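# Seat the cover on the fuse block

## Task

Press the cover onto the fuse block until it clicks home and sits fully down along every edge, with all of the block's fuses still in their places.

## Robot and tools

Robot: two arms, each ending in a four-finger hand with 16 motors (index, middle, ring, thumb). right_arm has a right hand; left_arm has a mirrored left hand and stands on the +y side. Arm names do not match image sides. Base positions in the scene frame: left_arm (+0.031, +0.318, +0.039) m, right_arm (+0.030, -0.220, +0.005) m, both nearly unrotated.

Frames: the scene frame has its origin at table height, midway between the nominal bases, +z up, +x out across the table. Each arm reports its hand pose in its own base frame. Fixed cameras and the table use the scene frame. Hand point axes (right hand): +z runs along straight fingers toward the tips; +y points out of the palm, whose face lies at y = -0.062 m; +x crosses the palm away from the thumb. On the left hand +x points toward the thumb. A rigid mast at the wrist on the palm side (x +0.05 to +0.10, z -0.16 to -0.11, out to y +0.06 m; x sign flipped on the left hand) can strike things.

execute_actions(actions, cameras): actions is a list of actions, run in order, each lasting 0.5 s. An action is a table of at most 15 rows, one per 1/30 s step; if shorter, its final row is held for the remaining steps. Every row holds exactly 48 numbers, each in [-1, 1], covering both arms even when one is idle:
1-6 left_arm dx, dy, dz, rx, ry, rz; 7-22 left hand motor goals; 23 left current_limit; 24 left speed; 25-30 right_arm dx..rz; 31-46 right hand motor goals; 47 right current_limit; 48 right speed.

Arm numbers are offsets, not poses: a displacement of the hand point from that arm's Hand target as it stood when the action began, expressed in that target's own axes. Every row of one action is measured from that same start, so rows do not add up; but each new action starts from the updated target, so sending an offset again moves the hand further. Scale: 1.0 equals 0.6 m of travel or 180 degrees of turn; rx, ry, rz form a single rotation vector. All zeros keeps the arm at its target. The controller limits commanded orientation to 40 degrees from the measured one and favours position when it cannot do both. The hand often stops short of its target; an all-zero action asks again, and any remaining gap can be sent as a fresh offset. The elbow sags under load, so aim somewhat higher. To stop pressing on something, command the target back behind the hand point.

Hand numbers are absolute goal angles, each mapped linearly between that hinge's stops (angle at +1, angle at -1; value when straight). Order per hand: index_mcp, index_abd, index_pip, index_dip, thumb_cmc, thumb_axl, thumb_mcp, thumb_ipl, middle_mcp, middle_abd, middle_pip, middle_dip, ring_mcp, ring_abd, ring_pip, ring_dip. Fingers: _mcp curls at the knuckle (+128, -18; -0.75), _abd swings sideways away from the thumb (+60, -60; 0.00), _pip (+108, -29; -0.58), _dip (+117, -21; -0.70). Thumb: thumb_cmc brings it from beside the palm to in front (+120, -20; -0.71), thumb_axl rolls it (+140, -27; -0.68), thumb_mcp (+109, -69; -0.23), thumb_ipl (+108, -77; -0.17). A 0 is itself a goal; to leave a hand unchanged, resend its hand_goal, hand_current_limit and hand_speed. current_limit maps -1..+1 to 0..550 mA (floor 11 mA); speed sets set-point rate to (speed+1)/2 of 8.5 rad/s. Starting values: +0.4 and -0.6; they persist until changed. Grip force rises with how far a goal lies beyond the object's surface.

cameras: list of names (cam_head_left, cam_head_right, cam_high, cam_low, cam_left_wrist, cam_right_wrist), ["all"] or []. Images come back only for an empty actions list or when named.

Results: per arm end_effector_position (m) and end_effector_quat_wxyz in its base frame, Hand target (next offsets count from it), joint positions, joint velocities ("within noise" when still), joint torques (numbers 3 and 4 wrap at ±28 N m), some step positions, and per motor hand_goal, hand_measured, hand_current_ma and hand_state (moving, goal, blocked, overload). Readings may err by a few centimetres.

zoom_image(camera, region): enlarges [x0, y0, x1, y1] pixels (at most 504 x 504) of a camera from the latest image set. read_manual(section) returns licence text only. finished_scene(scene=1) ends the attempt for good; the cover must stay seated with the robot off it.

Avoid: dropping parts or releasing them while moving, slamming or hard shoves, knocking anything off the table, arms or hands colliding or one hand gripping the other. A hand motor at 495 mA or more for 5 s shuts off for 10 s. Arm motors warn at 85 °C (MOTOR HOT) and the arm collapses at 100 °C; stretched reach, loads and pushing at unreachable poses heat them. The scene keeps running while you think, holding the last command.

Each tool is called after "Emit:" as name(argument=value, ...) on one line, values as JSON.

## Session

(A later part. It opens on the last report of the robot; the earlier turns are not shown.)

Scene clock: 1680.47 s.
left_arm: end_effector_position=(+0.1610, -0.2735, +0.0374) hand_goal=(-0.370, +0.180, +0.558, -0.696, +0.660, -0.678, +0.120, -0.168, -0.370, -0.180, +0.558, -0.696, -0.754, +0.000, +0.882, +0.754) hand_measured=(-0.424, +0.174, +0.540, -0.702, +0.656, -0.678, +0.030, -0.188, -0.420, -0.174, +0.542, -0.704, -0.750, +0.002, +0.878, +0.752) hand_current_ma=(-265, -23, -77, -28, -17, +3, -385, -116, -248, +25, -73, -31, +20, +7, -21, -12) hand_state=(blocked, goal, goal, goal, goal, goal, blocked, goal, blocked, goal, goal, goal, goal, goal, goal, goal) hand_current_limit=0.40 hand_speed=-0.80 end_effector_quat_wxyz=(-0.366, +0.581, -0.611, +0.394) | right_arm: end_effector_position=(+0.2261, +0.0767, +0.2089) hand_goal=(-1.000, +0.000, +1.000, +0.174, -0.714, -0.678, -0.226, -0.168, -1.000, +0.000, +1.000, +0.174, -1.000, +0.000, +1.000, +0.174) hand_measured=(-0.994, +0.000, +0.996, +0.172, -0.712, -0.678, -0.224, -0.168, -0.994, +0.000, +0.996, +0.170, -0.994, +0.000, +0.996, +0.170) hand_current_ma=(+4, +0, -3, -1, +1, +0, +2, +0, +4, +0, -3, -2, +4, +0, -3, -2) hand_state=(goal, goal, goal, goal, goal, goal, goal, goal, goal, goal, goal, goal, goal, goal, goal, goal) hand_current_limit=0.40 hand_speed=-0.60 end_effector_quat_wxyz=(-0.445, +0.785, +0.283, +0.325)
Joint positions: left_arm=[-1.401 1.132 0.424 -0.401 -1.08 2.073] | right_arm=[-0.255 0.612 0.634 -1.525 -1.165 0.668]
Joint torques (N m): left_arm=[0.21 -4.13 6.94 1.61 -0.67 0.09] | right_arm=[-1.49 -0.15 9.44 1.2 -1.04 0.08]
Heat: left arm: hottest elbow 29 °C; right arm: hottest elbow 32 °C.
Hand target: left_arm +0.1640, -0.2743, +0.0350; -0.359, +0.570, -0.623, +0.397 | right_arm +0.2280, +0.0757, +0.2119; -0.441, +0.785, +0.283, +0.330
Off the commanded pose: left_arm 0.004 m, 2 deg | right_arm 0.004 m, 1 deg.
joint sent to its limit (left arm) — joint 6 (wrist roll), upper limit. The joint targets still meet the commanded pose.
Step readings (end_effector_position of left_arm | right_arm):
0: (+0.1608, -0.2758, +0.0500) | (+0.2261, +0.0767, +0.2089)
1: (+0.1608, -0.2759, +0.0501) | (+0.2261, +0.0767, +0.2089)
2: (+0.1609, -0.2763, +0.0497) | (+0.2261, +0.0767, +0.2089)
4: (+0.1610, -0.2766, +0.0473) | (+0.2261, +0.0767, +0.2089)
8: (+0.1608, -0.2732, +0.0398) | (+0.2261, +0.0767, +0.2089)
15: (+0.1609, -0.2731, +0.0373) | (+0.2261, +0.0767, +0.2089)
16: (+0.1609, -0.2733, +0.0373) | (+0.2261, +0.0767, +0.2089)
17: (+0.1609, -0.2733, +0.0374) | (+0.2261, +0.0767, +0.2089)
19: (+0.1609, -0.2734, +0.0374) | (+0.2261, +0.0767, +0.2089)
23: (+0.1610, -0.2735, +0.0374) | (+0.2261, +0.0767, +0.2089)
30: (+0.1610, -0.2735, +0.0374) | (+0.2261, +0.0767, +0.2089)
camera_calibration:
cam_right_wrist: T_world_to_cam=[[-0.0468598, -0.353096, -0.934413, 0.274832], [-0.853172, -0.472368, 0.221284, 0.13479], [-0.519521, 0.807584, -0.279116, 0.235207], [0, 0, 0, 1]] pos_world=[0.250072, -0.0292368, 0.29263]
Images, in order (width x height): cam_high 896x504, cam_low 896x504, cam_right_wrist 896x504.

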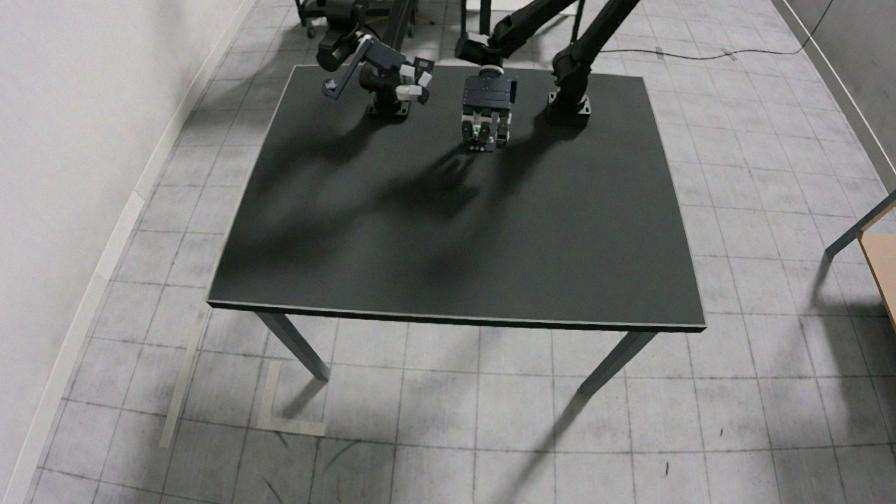

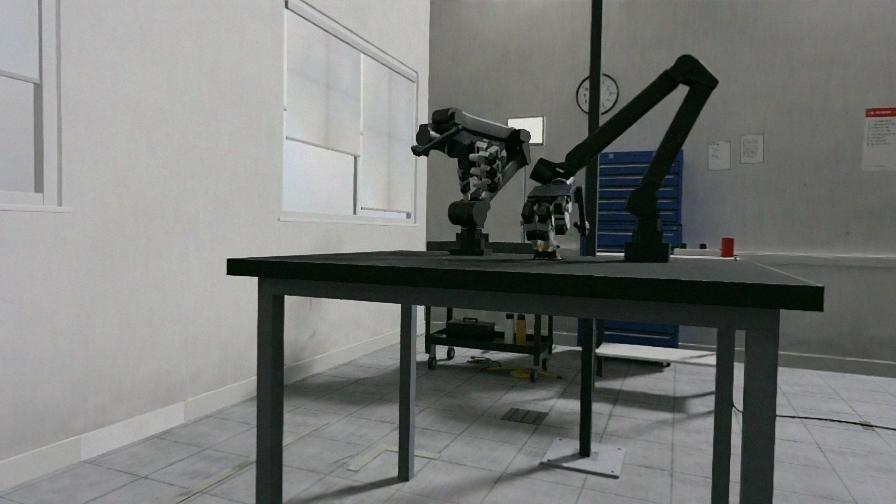

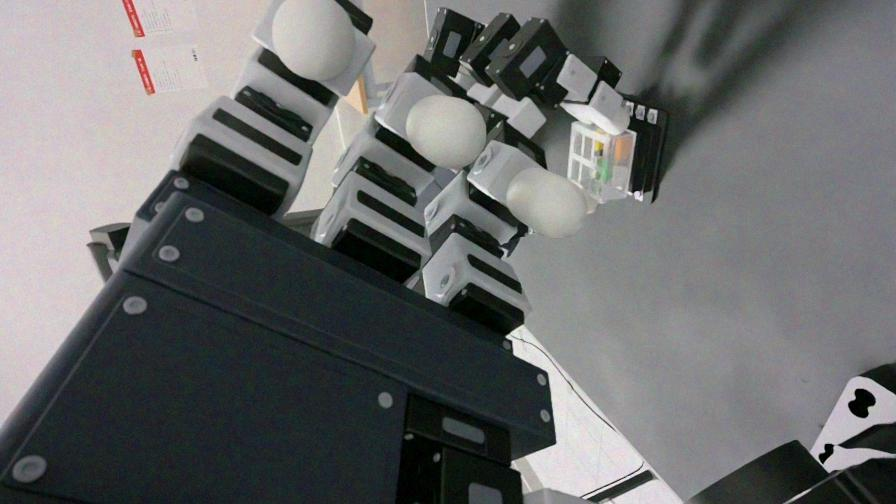

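Emit:
execute_actions(actions=[[[0,0.0121,0.0057,0,0,0,-0.37,0.18,0.558,-0.696,0.66,-0.678,0.12,-0.168,-0.37,-0.18,0.558,-0.696,-0.754,0,0.883,0.754,0.4,-0.8,0,0,0,0,0,0,-1,0,1,0.174,-0.714,-0.678,-0.226,-0.168,-1,0,1,0.174,-1,0,1,0.174,0.4,-0.6]],[[0,0,0,0,0,0,-0.37,0.18,0.558,-0.696,0.66,-0.678,0.12,-0.168,-0.37,-0.18,0.558,-0.696,-0.754,0,0.883,0.754,0.4,-0.8,0,0,0,0,0,0,-1,0,1,0.174,-0.714,-0.678,-0.226,-0.168,-1,0,1,0.174,-1,0,1,0.174,0.4,-0.6]]], cameras=["cam_right_wrist","cam_high","cam_low"])

Emit:
zoom_image(camera="cam_right_wrist", region=[580, 100, 670, 210])

Emit:
zoom_image(camera="cam_low", region=[515, 210, 575, 270])

Emit:
zoom_image(camera="cam_high", region=[455, 100, 505, 160])

Scene clock: 1799.00 s.
left_arm: end_effector_position=(+0.1611, -0.2739, +0.0299) hand_goal=(-0.370, +0.180, +0.558, -0.696, +0.660, -0.678, +0.120, -0.168, -0.370, -0.180, +0.558, -0.696, -0.754, +0.000, +0.882, +0.754) hand_measured=(-0.424, +0.174, +0.540, -0.702, +0.656, -0.678, +0.030, -0.188, -0.420, -0.174, +0.542, -0.704, -0.750, +0.002, +0.878, +0.752) hand_current_ma=(-265, -23, -77, -29, -17, +2, -385, -116, -248, +25, -73, -31, +20, +7, -21, -12) hand_state=(blocked, goal, goal, goal, goal, goal, blocked, goal, blocked, goal, goal, goal, goal, goal, goal, goal) hand_current_limit=0.40 hand_speed=-0.80 end_effector_quat_wxyz=(-0.366, +0.580, -0.612, +0.394) | right_arm: end_effector_position=(+0.2261, +0.0767, +0.2089) hand_goal=(-1.000, +0.000, +1.000, +0.174, -0.714, -0.678, -0.226, -0.168, -1.000, +0.000, +1.000, +0.174, -1.000, +0.000, +1.000, +0.174) hand_measured=(-0.994, +0.000, +0.996, +0.172, -0.712, -0.678, -0.224, -0.168, -0.994, +0.000, +0.996, +0.170, -0.994, +0.000, +0.996, +0.170) hand_current_ma=(+4, +0, -3, -1, +1, +0, +2, +0, +4, +0, -3, -2, +4, +0, -3, -2) hand_state=(goal, goal, goal, goal, goal, goal, goal, goal, goal, goal, goal, goal, goal, goal, goal, goal) hand_current_limit=0.40 hand_speed=-0.60 end_effector_quat_wxyz=(-0.445, +0.785, +0.283, +0.325)
Joint positions: left_arm=[-1.401 1.157 0.414 -0.366 -1.08 2.074] | right_arm=[-0.255 0.612 0.634 -1.525 -1.165 0.668]
Joint torques (N m): left_arm=[0.21 -4.25 6.68 1.65 -0.67 0.08] | right_arm=[-1.55 -0.21 9.43 1.18 -1.04 0.09]
Heat: left arm: hottest elbow 29 °C; right arm: hottest elbow 32 °C.
Hand target: left_arm +0.1641, -0.2744, +0.0270; -0.360, +0.570, -0.623, +0.397 | right_arm +0.2280, +0.0757, +0.2119; -0.441, +0.785, +0.283, +0.330
Off the commanded pose: left_arm 0.004 m, 2 deg | right_arm 0.004 m, 1 deg.
joint sent to its limit (left arm) — joint 6 (wrist roll), upper limit. The joint targets still meet the commanded pose.
Step readings (end_effector_position of left_arm | right_arm):
0: (+0.1610, -0.2735, +0.0374) | (+0.2261, +0.0767, +0.2089)
1: (+0.1610, -0.2735, +0.0374) | (+0.2261, +0.0767, +0.2089)
2: (+0.1611, -0.2739, +0.0373) | (+0.2261, +0.0767, +0.2089)
4: (+0.1613, -0.2749, +0.0359) | (+0.2261, +0.0767, +0.2089)
8: (+0.1612, -0.2740, +0.0314) | (+0.2261, +0.0767, +0.2089)
15: (+0.1611, -0.2738, +0.0298) | (+0.2261, +0.0767, +0.2089)
16: (+0.1611, -0.2737, +0.0298) | (+0.2261, +0.0767, +0.2089)
17: (+0.1611, -0.2738, +0.0298) | (+0.2261, +0.0767, +0.2089)
19: (+0.1611, -0.2738, +0.0298) | (+0.2261, +0.0767, +0.2089)
23: (+0.1611, -0.2738, +0.0298) | (+0.2261, +0.0767, +0.2089)
30: (+0.1611, -0.2739, +0.0299) | (+0.2261, +0.0767, +0.2089)
camera_calibration:
cam_right_wrist: T_world_to_cam=[[-0.0468598, -0.353096, -0.934413, 0.274832], [-0.853172, -0.472368, 0.221284, 0.13479], [-0.519521, 0.807584, -0.279116, 0.235207], [0, 0, 0, 1]] pos_world=[0.250072, -0.0292368, 0.29263]
Images, in order (width x height): cam_high 896x504, cam_low 896x504, cam_right_wrist 896x504.

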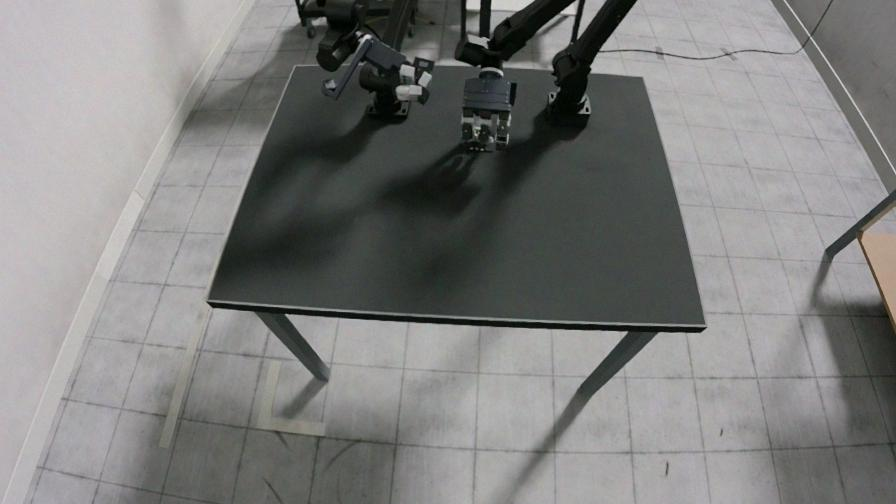

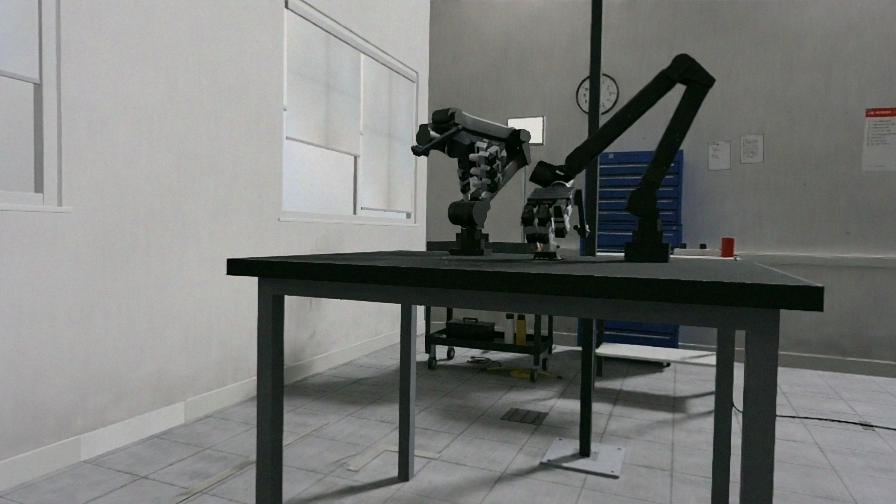

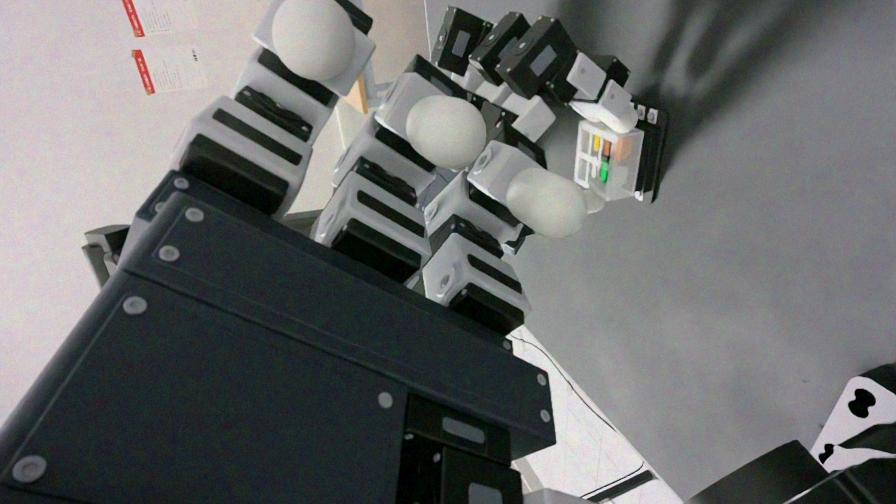

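Scaled by 4.582 from the camera's 896x504 image, which has a finer 1280x720 frame.

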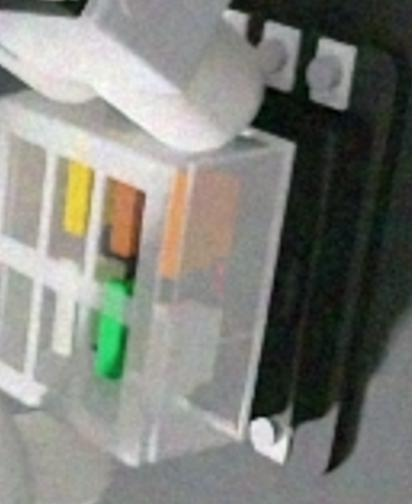

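Scaled by 8.400 from the camera's 896x504 image, which has a finer 1280x720 frame.

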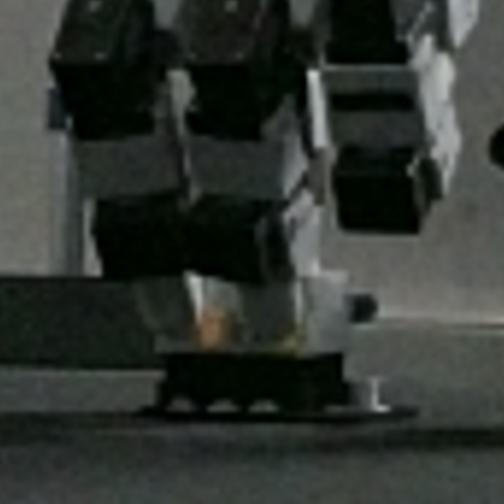

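Scaled by 8.400 from the camera's 896x504 image, which has a finer 1280x720 frame.

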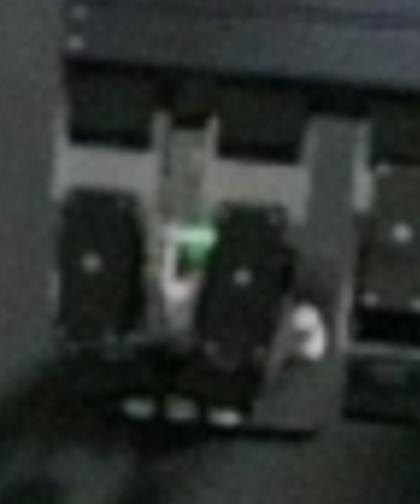

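Emit:
execute_actions(actions=[[[0.0015,0.0083,0.0039,0,0,0,-0.37,0.18,0.558,-0.696,0.66,-0.678,0.12,-0.168,-0.37,-0.18,0.558,-0.696,-0.754,0,0.883,0.754,0.4,-0.8,0,0,0,0,0,0,-1,0,1,0.174,-0.714,-0.678,-0.226,-0.168,-1,0,1,0.174,-1,0,1,0.174,0.4,-0.6]],[[0,0,0,0,0,0,-0.37,0.18,0.558,-0.696,0.66,-0.678,0.12,-0.168,-0.37,-0.18,0.558,-0.696,-0.754,0,0.883,0.754,0.4,-0.8,0,0,0,0,0,0,-1,0,1,0.174,-0.714,-0.678,-0.226,-0.168,-1,0,1,0.174,-1,0,1,0.174,0.4,-0.6]]], cameras=["cam_right_wrist","cam_high","cam_low"])

Emit:
zoom_image(camera="cam_right_wrist", region=[580, 100, 670, 210])

Emit:
zoom_image(camera="cam_low", region=[515, 210, 575, 270])

Scene clock: 1824.87 s.
left_arm: end_effector_position=(+0.1613, -0.2747, +0.0244) hand_goal=(-0.370, +0.180, +0.558, -0.696, +0.660, -0.678, +0.120, -0.168, -0.370, -0.180, +0.558, -0.696, -0.754, +0.000, +0.882, +0.754) hand_measured=(-0.424, +0.174, +0.540, -0.704, +0.656, -0.678, +0.030, -0.188, -0.420, -0.174, +0.542, -0.704, -0.750, +0.002, +0.878, +0.752) hand_current_ma=(-265, -23, -78, -30, -17, +2, -385, -116, -248, +25, -73, -31, +20, +7, -21, -12) hand_state=(blocked, goal, goal, goal, goal, goal, blocked, goal, blocked, goal, goal, goal, goal, goal, goal, goal) hand_current_limit=0.40 hand_speed=-0.80 end_effector_quat_wxyz=(-0.366, +0.580, -0.612, +0.394) | right_arm: end_effector_position=(+0.2261, +0.0767, +0.2089) hand_goal=(-1.000, +0.000, +1.000, +0.174, -0.714, -0.678, -0.226, -0.168, -1.000, +0.000, +1.000, +0.174, -1.000, +0.000, +1.000, +0.174) hand_measured=(-0.994, +0.000, +0.996, +0.172, -0.712, -0.678, -0.224, -0.168, -0.994, +0.000, +0.996, +0.170, -0.994, +0.000, +0.996, +0.170) hand_current_ma=(+4, +0, -3, -1, +1, +0, +2, +0, +4, +0, -3, -2, +4, +0, -3, -2) hand_state=(goal, goal, goal, goal, goal, goal, goal, goal, goal, goal, goal, goal, goal, goal, goal, goal) hand_current_limit=0.40 hand_speed=-0.60 end_effector_quat_wxyz=(-0.445, +0.785, +0.283, +0.325)
Joint positions: left_arm=[-1.401 1.177 0.409 -0.34 -1.08 2.075] | right_arm=[-0.255 0.612 0.634 -1.525 -1.165 0.668]
Joint torques (N m): left_arm=[0.15 -4.37 6.5 1.65 -0.66 0.07] | right_arm=[-1.49 -0.15 9.42 1.17 -1.04 0.09]
Heat: left arm: hottest elbow 29 °C; right arm: hottest elbow 32 °C.
Hand target: left_arm +0.1640, -0.2751, +0.0213; -0.360, +0.570, -0.623, +0.397 | right_arm +0.2280, +0.0757, +0.2119; -0.441, +0.785, +0.283, +0.330
Off the commanded pose: left_arm 0.004 m, 2 deg | right_arm 0.004 m, 1 deg.
joint sent to its limit (left arm) — joint 6 (wrist roll), upper limit. The joint targets still meet the commanded pose.
Step readings (end_effector_position of left_arm | right_arm):
0: (+0.1611, -0.2739, +0.0299) | (+0.2261, +0.0767, +0.2089)
1: (+0.1611, -0.2738, +0.0298) | (+0.2261, +0.0767, +0.2089)
2: (+0.1612, -0.2740, +0.0296) | (+0.2261, +0.0767, +0.2089)
4: (+0.1613, -0.2748, +0.0285) | (+0.2261, +0.0767, +0.2089)
8: (+0.1613, -0.2746, +0.0254) | (+0.2261, +0.0767, +0.2089)
15: (+0.1613, -0.2747, +0.0244) | (+0.2261, +0.0767, +0.2089)
16: (+0.1613, -0.2747, +0.0244) | (+0.2261, +0.0767, +0.2089)
17: (+0.1613, -0.2747, +0.0244) | (+0.2261, +0.0767, +0.2089)
19: (+0.1613, -0.2747, +0.0244) | (+0.2261, +0.0767, +0.2089)
23: (+0.1613, -0.2747, +0.0244) | (+0.2261, +0.0767, +0.2089)
30: (+0.1613, -0.2747, +0.0244) | (+0.2261, +0.0767, +0.2089)
camera_calibration:
cam_right_wrist: T_world_to_cam=[[-0.0468598, -0.353096, -0.934413, 0.274832], [-0.853172, -0.472368, 0.221284, 0.13479], [-0.519521, 0.807584, -0.279116, 0.235207], [0, 0, 0, 1]] pos_world=[0.250072, -0.0292368, 0.29263]
Images, in order (width x height): cam_high 896x504, cam_low 896x504, cam_right_wrist 896x504.

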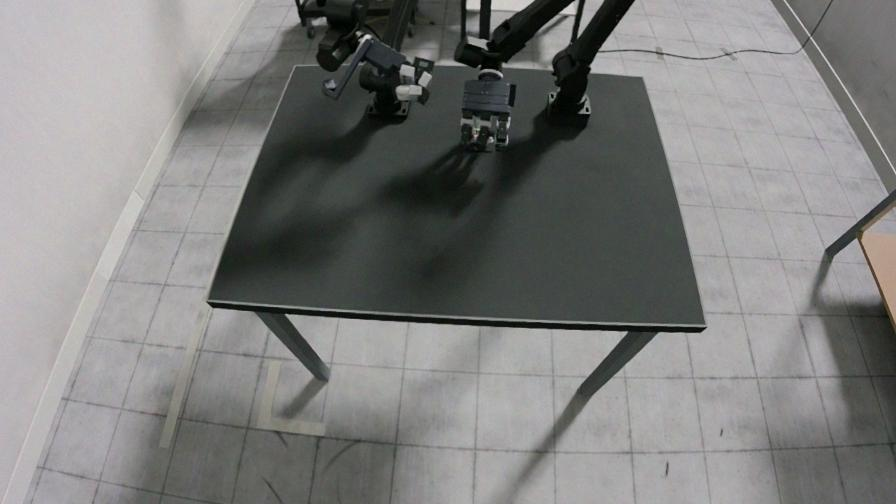

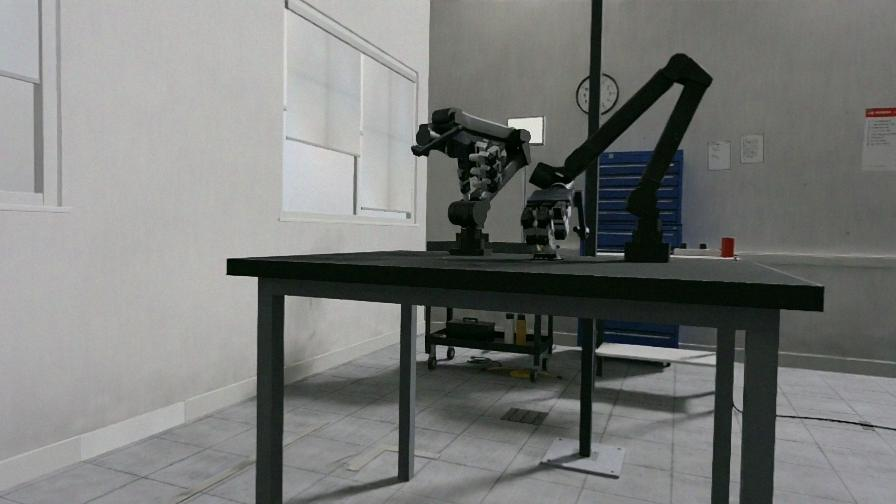

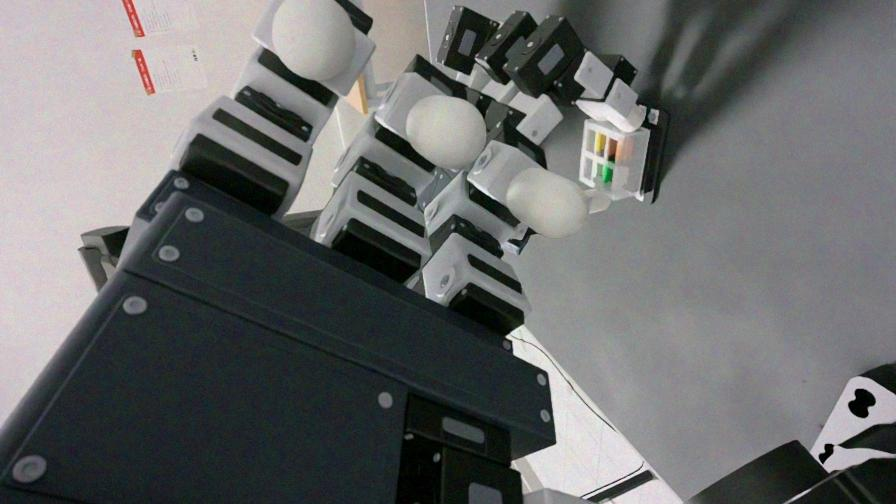

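Scaled by 4.582 from the camera's 896x504 image, which has a finer 1280x720 frame.

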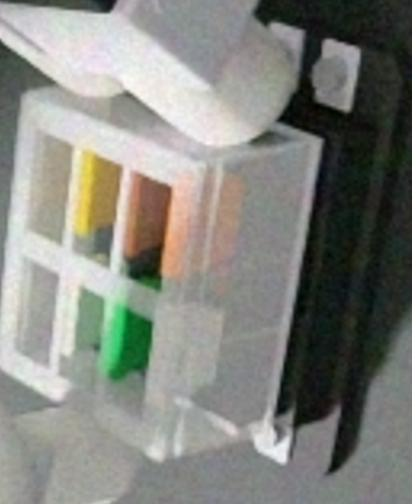

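Scaled by 8.400 from the camera's 896x504 image, which has a finer 1280x720 frame.

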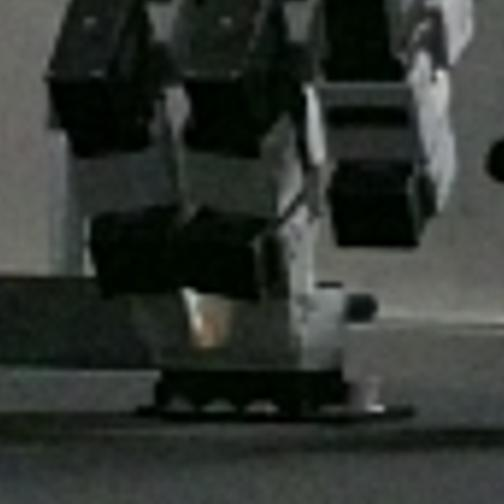

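Emit:
execute_actions(actions=[[[0,0.0083,0.0039,0,0,0,-0.37,0.18,0.558,-0.696,0.66,-0.678,0.12,-0.168,-0.37,-0.18,0.558,-0.696,-0.754,0,0.883,0.754,0.4,-0.8,0,0,0,0,0,0,-1,0,1,0.174,-0.714,-0.678,-0.226,-0.168,-1,0,1,0.174,-1,0,1,0.174,0.4,-0.6]],[[0,0,0,0,0,0,-0.37,0.18,0.558,-0.696,0.66,-0.678,0.12,-0.168,-0.37,-0.18,0.558,-0.696,-0.754,0,0.883,0.754,0.4,-0.8,0,0,0,0,0,0,-1,0,1,0.174,-0.714,-0.678,-0.226,-0.168,-1,0,1,0.174,-1,0,1,0.174,0.4,-0.6]]], cameras=["cam_right_wrist","cam_high","cam_low"])

Emit:
zoom_image(camera="cam_right_wrist", region=[580, 100, 670, 210])

Emit:
zoom_image(camera="cam_low", region=[515, 210, 575, 270])

Emit:
zoom_image(camera="cam_high", region=[455, 100, 505, 160])

Scene clock: 1844.90 s.
left_arm: end_effector_position=(+0.1618, -0.2771, +0.0226) hand_goal=(-0.370, +0.180, +0.558, -0.696, +0.660, -0.678, +0.120, -0.168, -0.370, -0.180, +0.558, -0.696, -0.754, +0.000, +0.882, +0.754) hand_measured=(-0.420, +0.174, +0.538, -0.704, +0.656, -0.678, +0.030, -0.190, -0.420, -0.172, +0.544, -0.702, -0.750, +0.002, +0.878, +0.752) hand_current_ma=(-244, -23, -88, -37, -16, +2, -385, -129, -248, +26, -63, -23, +20, +7, -21, -12) hand_state=(blocked, goal, blocked, goal, goal, goal, blocked, blocked, blocked, goal, goal, goal, goal, goal, goal, goal) hand_current_limit=0.40 hand_speed=-0.80 end_effector_quat_wxyz=(-0.364, +0.580, -0.611, +0.397) | right_arm: end_effector_position=(+0.2261, +0.0767, +0.2089) hand_goal=(-1.000, +0.000, +1.000, +0.174, -0.714, -0.678, -0.226, -0.168, -1.000, +0.000, +1.000, +0.174, -1.000, +0.000, +1.000, +0.174) hand_measured=(-0.994, +0.000, +0.996, +0.172, -0.712, -0.678, -0.224, -0.168, -0.994, +0.000, +0.996, +0.170, -0.994, +0.000, +0.996, +0.170) hand_current_ma=(+4, +0, -3, -1, +1, +0, +2, +0, +4, +0, -3, -2, +4, +0, -3, -2) hand_state=(goal, goal, goal, goal, goal, goal, goal, goal, goal, goal, goal, goal, goal, goal, goal, goal) hand_current_limit=0.40 hand_speed=-0.60 end_effector_quat_wxyz=(-0.445, +0.785, +0.283, +0.325)
Joint positions: left_arm=[-1.401 1.188 0.406 -0.315 -1.081 2.08] | right_arm=[-0.255 0.612 0.634 -1.525 -1.165 0.668]
Joint torques (N m): left_arm=[0.15 -3.9 6.12 1.65 -0.62 0.02] | right_arm=[-1.49 -0.09 9.43 1.2 -1.04 0.09]
Heat: left arm: hottest elbow 28 °C; right arm: hottest elbow 32 °C.
Hand target: left_arm +0.1640, -0.2752, +0.0159; -0.360, +0.570, -0.623, +0.397 | right_arm +0.2280, +0.0757, +0.2119; -0.441, +0.785, +0.283, +0.330
Off the commanded pose: left_arm 0.007 m, 2 deg | right_arm 0.004 m, 1 deg.
joint sent to its limit (left arm) — joint 6 (wrist roll), upper limit. The joint targets still meet the commanded pose.
Step readings (end_effector_position of left_arm | right_arm):
0: (+0.1613, -0.2747, +0.0244) | (+0.2261, +0.0767, +0.2089)
1: (+0.1613, -0.2748, +0.0244) | (+0.2261, +0.0767, +0.2089)
2: (+0.1614, -0.2750, +0.0243) | (+0.2261, +0.0767, +0.2089)
4: (+0.1614, -0.2753, +0.0231) | (+0.2261, +0.0767, +0.2089)
8: (+0.1617, -0.2765, +0.0227) | (+0.2261, +0.0767, +0.2089)
15: (+0.1618, -0.2771, +0.0227) | (+0.2261, +0.0767, +0.2089)
16: (+0.1618, -0.2771, +0.0227) | (+0.2261, +0.0767, +0.2089)
17: (+0.1618, -0.2771, +0.0227) | (+0.2261, +0.0767, +0.2089)
19: (+0.1618, -0.2771, +0.0226) | (+0.2261, +0.0767, +0.2089)
23: (+0.1618, -0.2771, +0.0226) | (+0.2261, +0.0767, +0.2089)
30: (+0.1618, -0.2771, +0.0226) | (+0.2261, +0.0767, +0.2089)
camera_calibration:
cam_right_wrist: T_world_to_cam=[[-0.0468598, -0.353096, -0.934413, 0.274832], [-0.853172, -0.472368, 0.221284, 0.13479], [-0.519521, 0.807584, -0.279116, 0.235207], [0, 0, 0, 1]] pos_world=[0.250072, -0.0292368, 0.29263]
Images, in order (width x height): cam_high 896x504, cam_low 896x504, cam_right_wrist 896x504.

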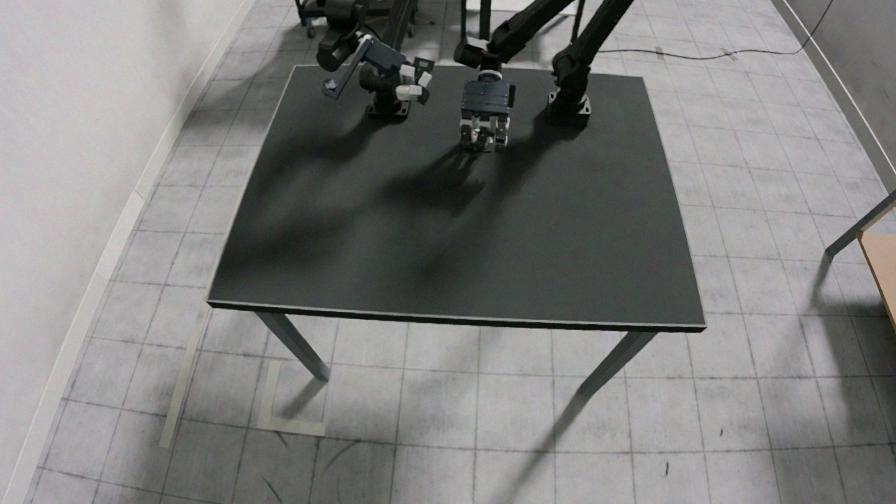

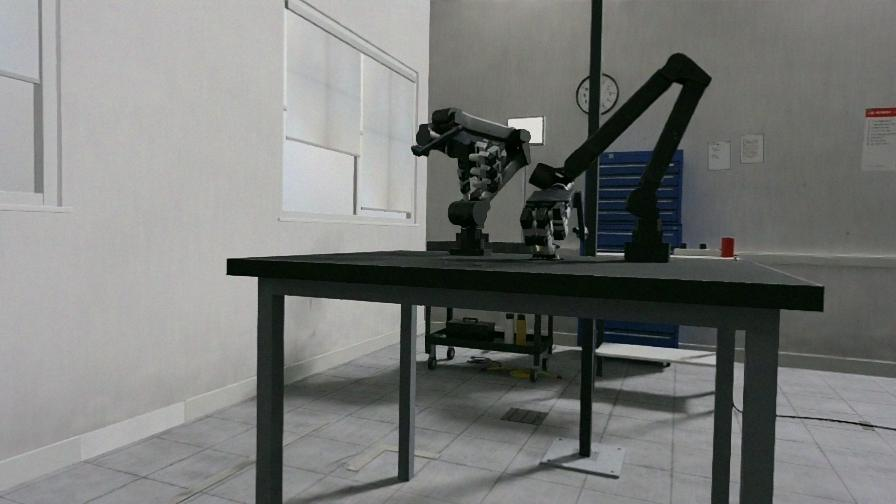

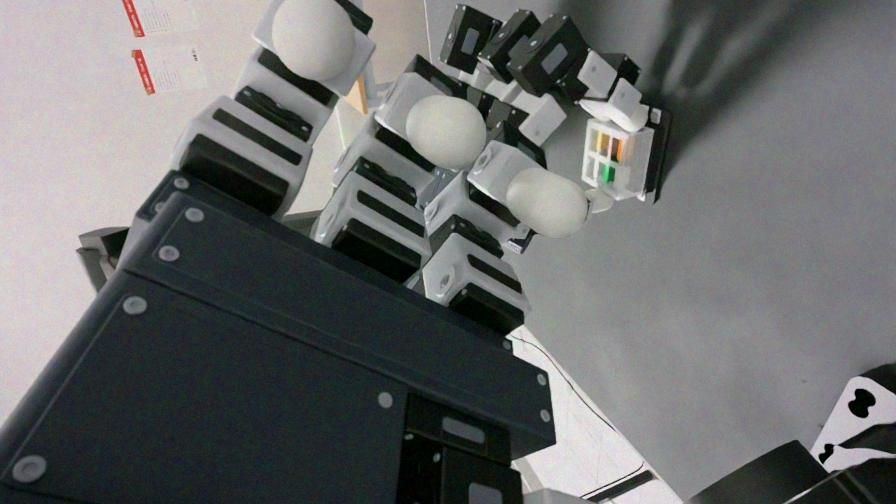

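Scaled by 4.582 from the camera's 896x504 image, which has a finer 1280x720 frame.

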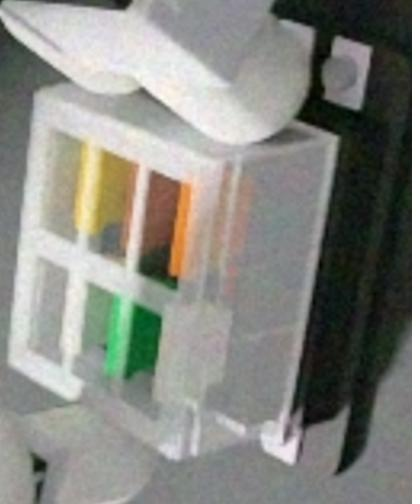

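Scaled by 8.400 from the camera's 896x504 image, which has a finer 1280x720 frame.

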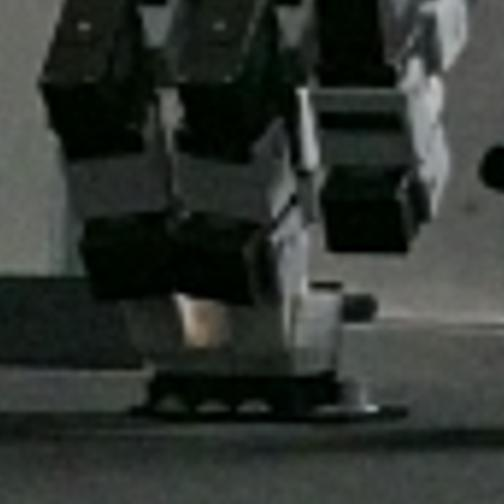

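Scaled by 8.400 from the camera's 896x504 image, which has a finer 1280x720 frame.

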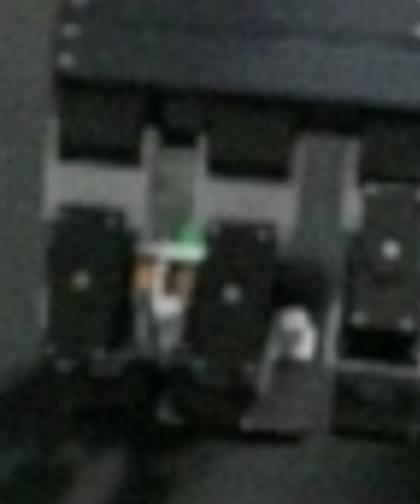

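Emit:
execute_actions(actions=[[[-0.0033,0.0153,0.007,0,0,0,-0.3,0.18,0.558,-0.696,0.66,-0.678,0.2,-0.168,-0.3,-0.18,0.558,-0.696,-0.754,0,0.883,0.754,0.6,-0.8,0,0,0,0,0,0,-1,0,1,0.174,-0.714,-0.678,-0.226,-0.168,-1,0,1,0.174,-1,0,1,0.174,0.4,-0.6]],[[0,0,0,0,0,0,-0.3,0.18,0.558,-0.696,0.66,-0.678,0.2,-0.168,-0.3,-0.18,0.558,-0.696,-0.754,0,0.883,0.754,0.6,-0.8,0,0,0,0,0,0,-1,0,1,0.174,-0.714,-0.678,-0.226,-0.168,-1,0,1,0.174,-1,0,1,0.174,0.4,-0.6]]], cameras=["cam_right_wrist","cam_low"])

Emit:
zoom_image(camera="cam_right_wrist", region=[580, 100, 670, 210])

Emit:
zoom_image(camera="cam_low", region=[515, 210, 575, 270])

Scene clock: 1880.10 s.
left_arm: end_effector_position=(+0.1651, -0.2812, +0.0219) hand_goal=(-0.300, +0.180, +0.558, -0.696, +0.660, -0.678, +0.200, -0.168, -0.300, -0.180, +0.558, -0.696, -0.754, +0.000, +0.882, +0.754) hand_measured=(-0.368, +0.174, +0.530, -0.708, +0.666, -0.678, +0.000, -0.196, -0.390, -0.170, +0.552, -0.696, -0.750, +0.002, +0.878, +0.752) hand_current_ma=(-344, -23, -127, -54, +25, +2, -440, -177, -440, +37, -27, +0, +20, +7, -21, -12) hand_state=(blocked, goal, blocked, goal, goal, goal, blocked, blocked, blocked, goal, goal, goal, goal, goal, goal, goal) hand_current_limit=0.60 hand_speed=-0.80 end_effector_quat_wxyz=(-0.363, +0.583, -0.603, +0.406) | right_arm: end_effector_position=(+0.2261, +0.0767, +0.2089) hand_goal=(-1.000, +0.000, +1.000, +0.174, -0.714, -0.678, -0.226, -0.168, -1.000, +0.000, +1.000, +0.174, -1.000, +0.000, +1.000, +0.174) hand_measured=(-0.994, +0.000, +0.996, +0.172, -0.712, -0.678, -0.224, -0.168, -0.994, +0.000, +0.996, +0.170, -0.994, +0.000, +0.996, +0.170) hand_current_ma=(+4, +0, -3, -1, +1, +0, +2, +0, +4, +0, -3, -2, +4, +0, -3, -2) hand_state=(goal, goal, goal, goal, goal, goal, goal, goal, goal, goal, goal, goal, goal, goal, goal, goal) hand_current_limit=0.40 hand_speed=-0.60 end_effector_quat_wxyz=(-0.445, +0.785, +0.283, +0.325)
Joint positions: left_arm=[-1.397 1.201 0.401 -0.27 -1.089 2.085] | right_arm=[-0.255 0.612 0.634 -1.525 -1.165 0.668]
Joint torques (N m): left_arm=[-0.09 -3.19 5.15 1.57 -0.29 -0.03] | right_arm=[-1.55 -0.21 9.43 1.18 -1.03 0.08]
Heat: left arm: hottest elbow 28 °C; right arm: hottest elbow 32 °C.
Hand target: left_arm +0.1640, -0.2733, +0.0058; -0.360, +0.570, -0.623, +0.397 | right_arm +0.2280, +0.0757, +0.2119; -0.441, +0.785, +0.283, +0.330
Off the commanded pose: left_arm 0.018 m, 3 deg | right_arm 0.004 m, 1 deg.
joint sent to its limit (left arm) — joint 6 (wrist roll), upper limit. The joint targets still meet the commanded pose.
Step readings (end_effector_position of left_arm | right_arm):
0: (+0.1618, -0.2771, +0.0226) | (+0.2261, +0.0767, +0.2089)
1: (+0.1618, -0.2772, +0.0227) | (+0.2261, +0.0767, +0.2089)
2: (+0.1620, -0.2775, +0.0225) | (+0.2261, +0.0767, +0.2089)
4: (+0.1630, -0.2787, +0.0222) | (+0.2261, +0.0767, +0.2089)
8: (+0.1645, -0.2805, +0.0220) | (+0.2261, +0.0767, +0.2089)
15: (+0.1651, -0.2811, +0.0219) | (+0.2261, +0.0767, +0.2089)
16: (+0.1651, -0.2811, +0.0219) | (+0.2261, +0.0767, +0.2089)
17: (+0.1651, -0.2811, +0.0219) | (+0.2261, +0.0767, +0.2089)
19: (+0.1651, -0.2811, +0.0219) | (+0.2261, +0.0767, +0.2089)
23: (+0.1651, -0.2811, +0.0219) | (+0.2261, +0.0767, +0.2089)
30: (+0.1651, -0.2812, +0.0219) | (+0.2261, +0.0767, +0.2089)
camera_calibration:
cam_right_wrist: T_world_to_cam=[[-0.0468598, -0.353096, -0.934413, 0.274832], [-0.853172, -0.472368, 0.221284, 0.13479], [-0.519521, 0.807584, -0.279116, 0.235207], [0, 0, 0, 1]] pos_world=[0.250072, -0.0292368, 0.29263]
Images, in order (width x height): cam_low 896x504, cam_right_wrist 896x504.

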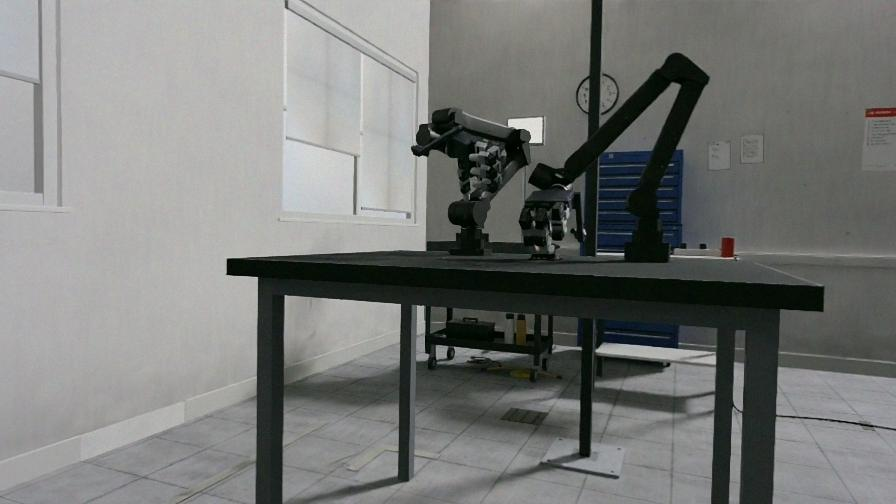

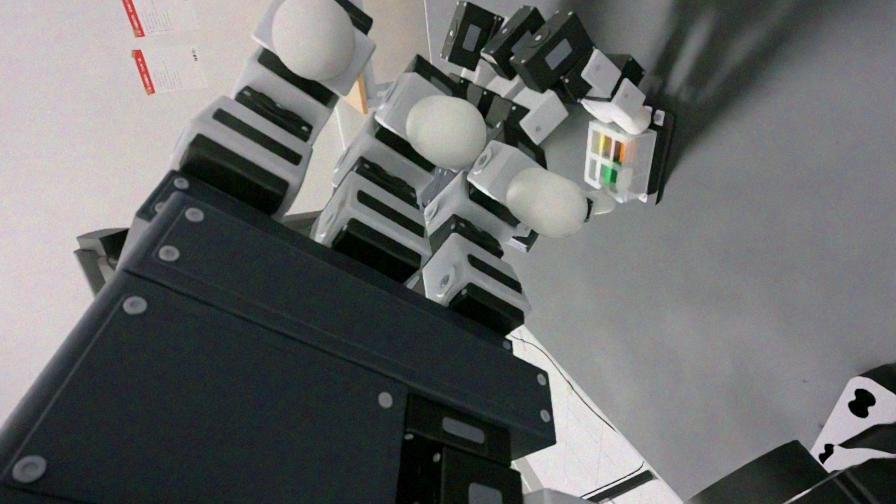

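Scaled by 4.582 from the camera's 896x504 image, which has a finer 1280x720 frame.

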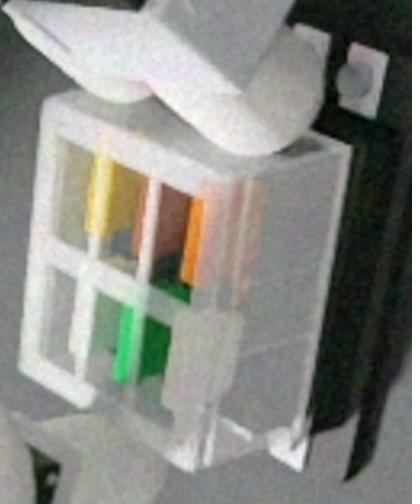

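Scaled by 8.400 from the camera's 896x504 image, which has a finer 1280x720 frame.

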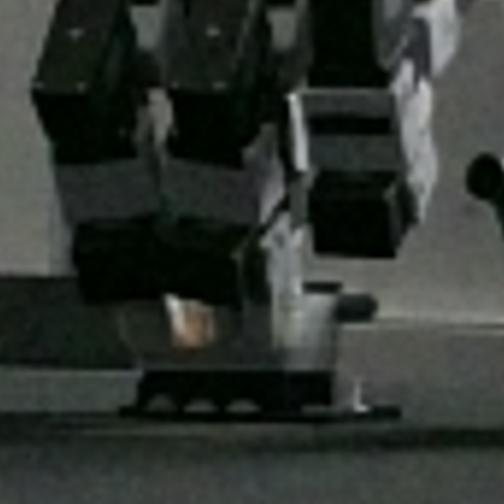

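Emit:
execute_actions(actions=[[[0.0025,-0.0205,-0.0096,0,0,0,-0.3,0.18,0.558,-0.696,0.66,-0.678,0.2,-0.168,-0.3,-0.18,0.558,-0.696,-0.754,0,0.883,0.754,0.6,-0.8,0,0,0,0,0,0,-1,0,1,0.174,-0.714,-0.678,-0.226,-0.168,-1,0,1,0.174,-1,0,1,0.174,0.4,-0.6]],[[0,0,0,0,0,0,-0.4,0.18,0.558,-0.696,0.66,-0.678,0.06,-0.168,-0.4,-0.18,0.558,-0.696,-0.754,0,0.883,0.754,0.4,-0.8,0,0,0,0,0,0,-1,0,1,0.174,-0.714,-0.678,-0.226,-0.168,-1,0,1,0.174,-1,0,1,0.174,0.4,-0.6]],[[0,0,0,0,0,0,-0.5,0.18,0.558,-0.696,0.66,-0.678,-0.03,-0.168,-0.5,-0.18,0.558,-0.696,-0.754,0,0.883,0.754,0.4,-0.8,0,0,0,0,0,0,-1,0,1,0.174,-0.714,-0.678,-0.226,-0.168,-1,0,1,0.174,-1,0,1,0.174,0.4,-0.6]],[[0,0,0,0,0,0,-0.62,0.18,0.558,-0.696,0.66,-0.678,-0.12,-0.168,-0.62,-0.18,0.558,-0.696,-0.754,0,0.883,0.754,0.4,-0.8,0,0,0,0,0,0,-1,0,1,0.174,-0.714,-0.678,-0.226,-0.168,-1,0,1,0.174,-1,0,1,0.174,0.4,-0.6]]], cameras=["cam_right_wrist","cam_low","cam_high"])

Emit:
zoom_image(camera="cam_right_wrist", region=[580, 100, 670, 210])

Emit:
zoom_image(camera="cam_low", region=[515, 210, 575, 270])

Emit:
zoom_image(camera="cam_high", region=[455, 100, 505, 160])

Scene clock: 1940.27 s.
left_arm: end_effector_position=(+0.1629, -0.2766, +0.0201) hand_goal=(-0.620, +0.180, +0.558, -0.696, +0.660, -0.678, -0.120, -0.168, -0.620, -0.180, +0.558, -0.696, -0.754, +0.000, +0.882, +0.754) hand_measured=(-0.606, +0.176, +0.554, -0.698, +0.656, -0.678, -0.116, -0.170, -0.606, -0.176, +0.556, -0.696, -0.750, +0.002, +0.878, +0.752) hand_current_ma=(+69, -14, -17, -11, -16, +1, +25, -9, +62, +13, -10, -3, +20, +7, -21, -12) hand_state=(goal, goal, goal, goal, goal, goal, goal, goal, goal, goal, goal, goal, goal, goal, goal, goal) hand_current_limit=0.40 hand_speed=-0.80 end_effector_quat_wxyz=(-0.365, +0.581, -0.609, +0.397) | right_arm: end_effector_position=(+0.2261, +0.0767, +0.2089) hand_goal=(-1.000, +0.000, +1.000, +0.174, -0.714, -0.678, -0.226, -0.168, -1.000, +0.000, +1.000, +0.174, -1.000, +0.000, +1.000, +0.174) hand_measured=(-0.994, +0.000, +0.996, +0.172, -0.712, -0.678, -0.224, -0.168, -0.994, +0.000, +0.996, +0.170, -0.994, +0.000, +0.996, +0.170) hand_current_ma=(+4, +0, -3, -1, +1, +0, +2, +0, +4, +0, -3, -2, +4, +0, -3, -2) hand_state=(goal, goal, goal, goal, goal, goal, goal, goal, goal, goal, goal, goal, goal, goal, goal, goal) hand_current_limit=0.40 hand_speed=-0.60 end_effector_quat_wxyz=(-0.445, +0.785, +0.283, +0.325)
Joint positions: left_arm=[-1.397 1.195 0.401 -0.299 -1.08 2.082] | right_arm=[-0.255 0.612 0.634 -1.525 -1.165 0.668]
Joint torques (N m): left_arm=[-0.21 -5.25 6.67 0.44 -0.66 0] | right_arm=[-1.49 -0.09 9.43 1.17 -1.04 0.09]
Heat: left arm: hottest elbow 27 °C; right arm: hottest elbow 32 °C.
Hand target: left_arm +0.1639, -0.2747, +0.0194; -0.360, +0.570, -0.623, +0.397 | right_arm +0.2280, +0.0757, +0.2119; -0.441, +0.785, +0.283, +0.330
Off the commanded pose: left_arm 0.002 m, 2 deg | right_arm 0.004 m, 1 deg.
joint sent to its limit (left arm) — joint 6 (wrist roll), upper limit. The joint targets still meet the commanded pose.
Step readings (end_effector_position of left_arm | right_arm):
0: (+0.1651, -0.2812, +0.0219) | (+0.2261, +0.0767, +0.2089)
1: (+0.1651, -0.2812, +0.0219) | (+0.2261, +0.0767, +0.2089)
2: (+0.1651, -0.2812, +0.0219) | (+0.2261, +0.0767, +0.2089)
4: (+0.1650, -0.2807, +0.0217) | (+0.2261, +0.0767, +0.2089)
8: (+0.1648, -0.2795, +0.0219) | (+0.2261, +0.0767, +0.2089)
15: (+0.1646, -0.2785, +0.0220) | (+0.2261, +0.0767, +0.2089)
16: (+0.1646, -0.2785, +0.0220) | (+0.2261, +0.0767, +0.2089)
17: (+0.1646, -0.2785, +0.0220) | (+0.2261, +0.0767, +0.2089)
19: (+0.1644, -0.2783, +0.0219) | (+0.2261, +0.0767, +0.2089)
23: (+0.1637, -0.2780, +0.0212) | (+0.2261, +0.0767, +0.2089)
30: (+0.1637, -0.2780, +0.0212) | (+0.2261, +0.0767, +0.2089)
31: (+0.1637, -0.2781, +0.0212) | (+0.2261, +0.0767, +0.2089)
32: (+0.1634, -0.2781, +0.0210) | (+0.2261, +0.0767, +0.2089)
34: (+0.1630, -0.2772, +0.0204) | (+0.2261, +0.0767, +0.2089)
38: (+0.1629, -0.2766, +0.0202) | (+0.2261, +0.0767, +0.2089)
45: (+0.1629, -0.2766, +0.0202) | (+0.2261, +0.0767, +0.2089)
46: (+0.1629, -0.2766, +0.0201) | (+0.2261, +0.0767, +0.2089)
47: (+0.1629, -0.2766, +0.0201) | (+0.2261, +0.0767, +0.2089)
49: (+0.1629, -0.2766, +0.0201) | (+0.2261, +0.0767, +0.2089)
53: (+0.1629, -0.2766, +0.0201) | (+0.2261, +0.0767, +0.2089)
60: (+0.1629, -0.2766, +0.0201) | (+0.2261, +0.0767, +0.2089)
camera_calibration:
cam_right_wrist: T_world_to_cam=[[-0.0468598, -0.353096, -0.934413, 0.274832], [-0.853172, -0.472368, 0.221284, 0.13479], [-0.519521, 0.807584, -0.279116, 0.235207], [0, 0, 0, 1]] pos_world=[0.250072, -0.0292368, 0.29263]
Images, in order (width x height): cam_high 896x504, cam_low 896x504, cam_right_wrist 896x504.

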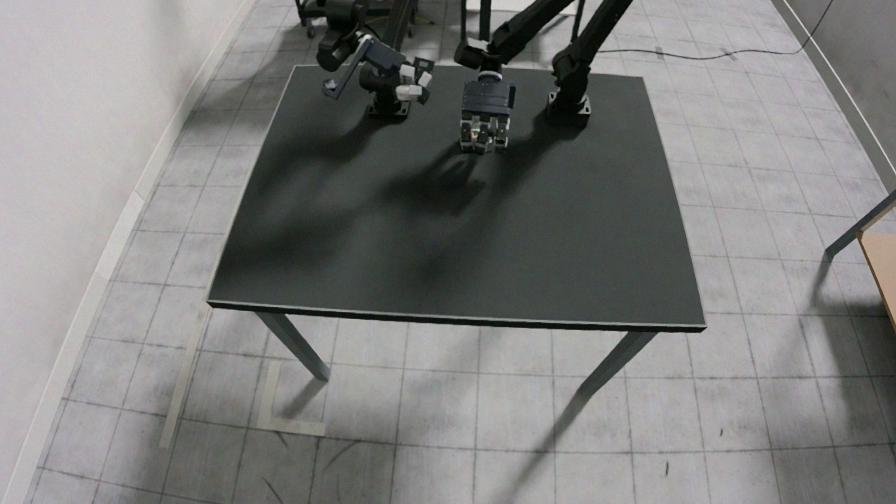

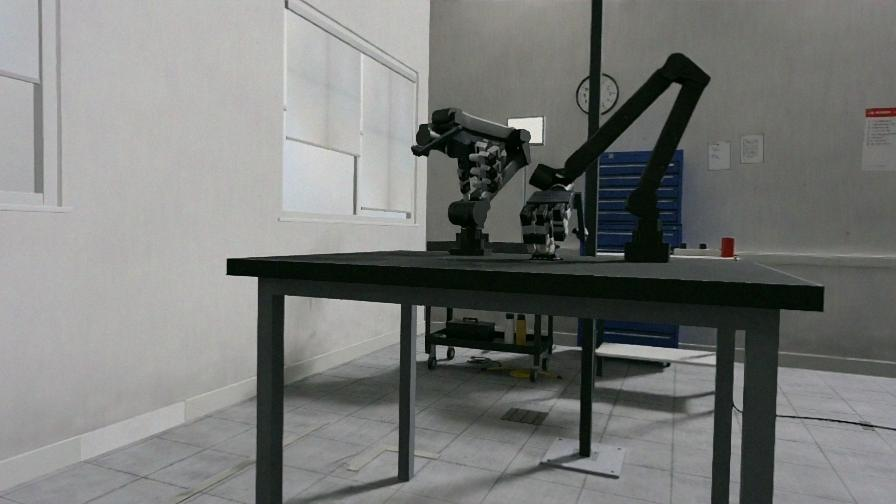

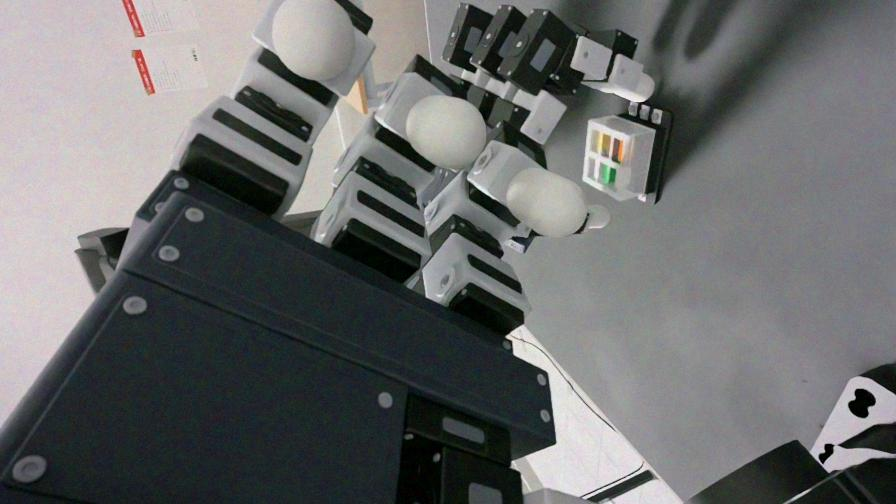

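Scaled by 4.582 from the camera's 896x504 image, which has a finer 1280x720 frame.

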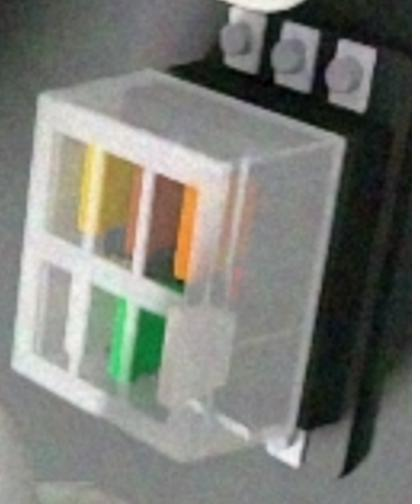

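Scaled by 8.400 from the camera's 896x504 image, which has a finer 1280x720 frame.

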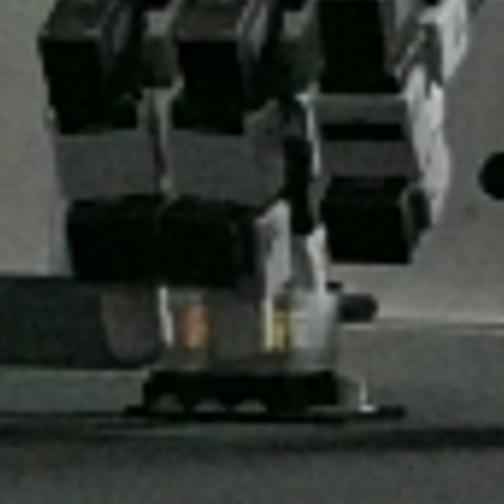

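Scaled by 8.400 from the camera's 896x504 image, which has a finer 1280x720 frame.

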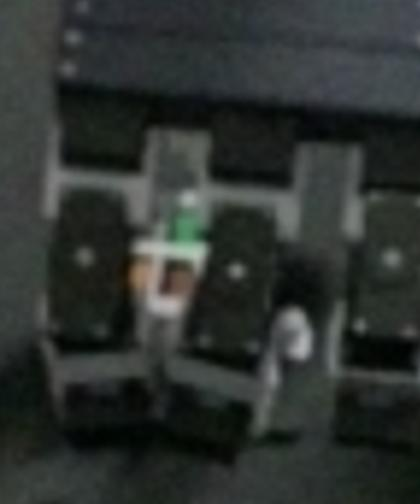

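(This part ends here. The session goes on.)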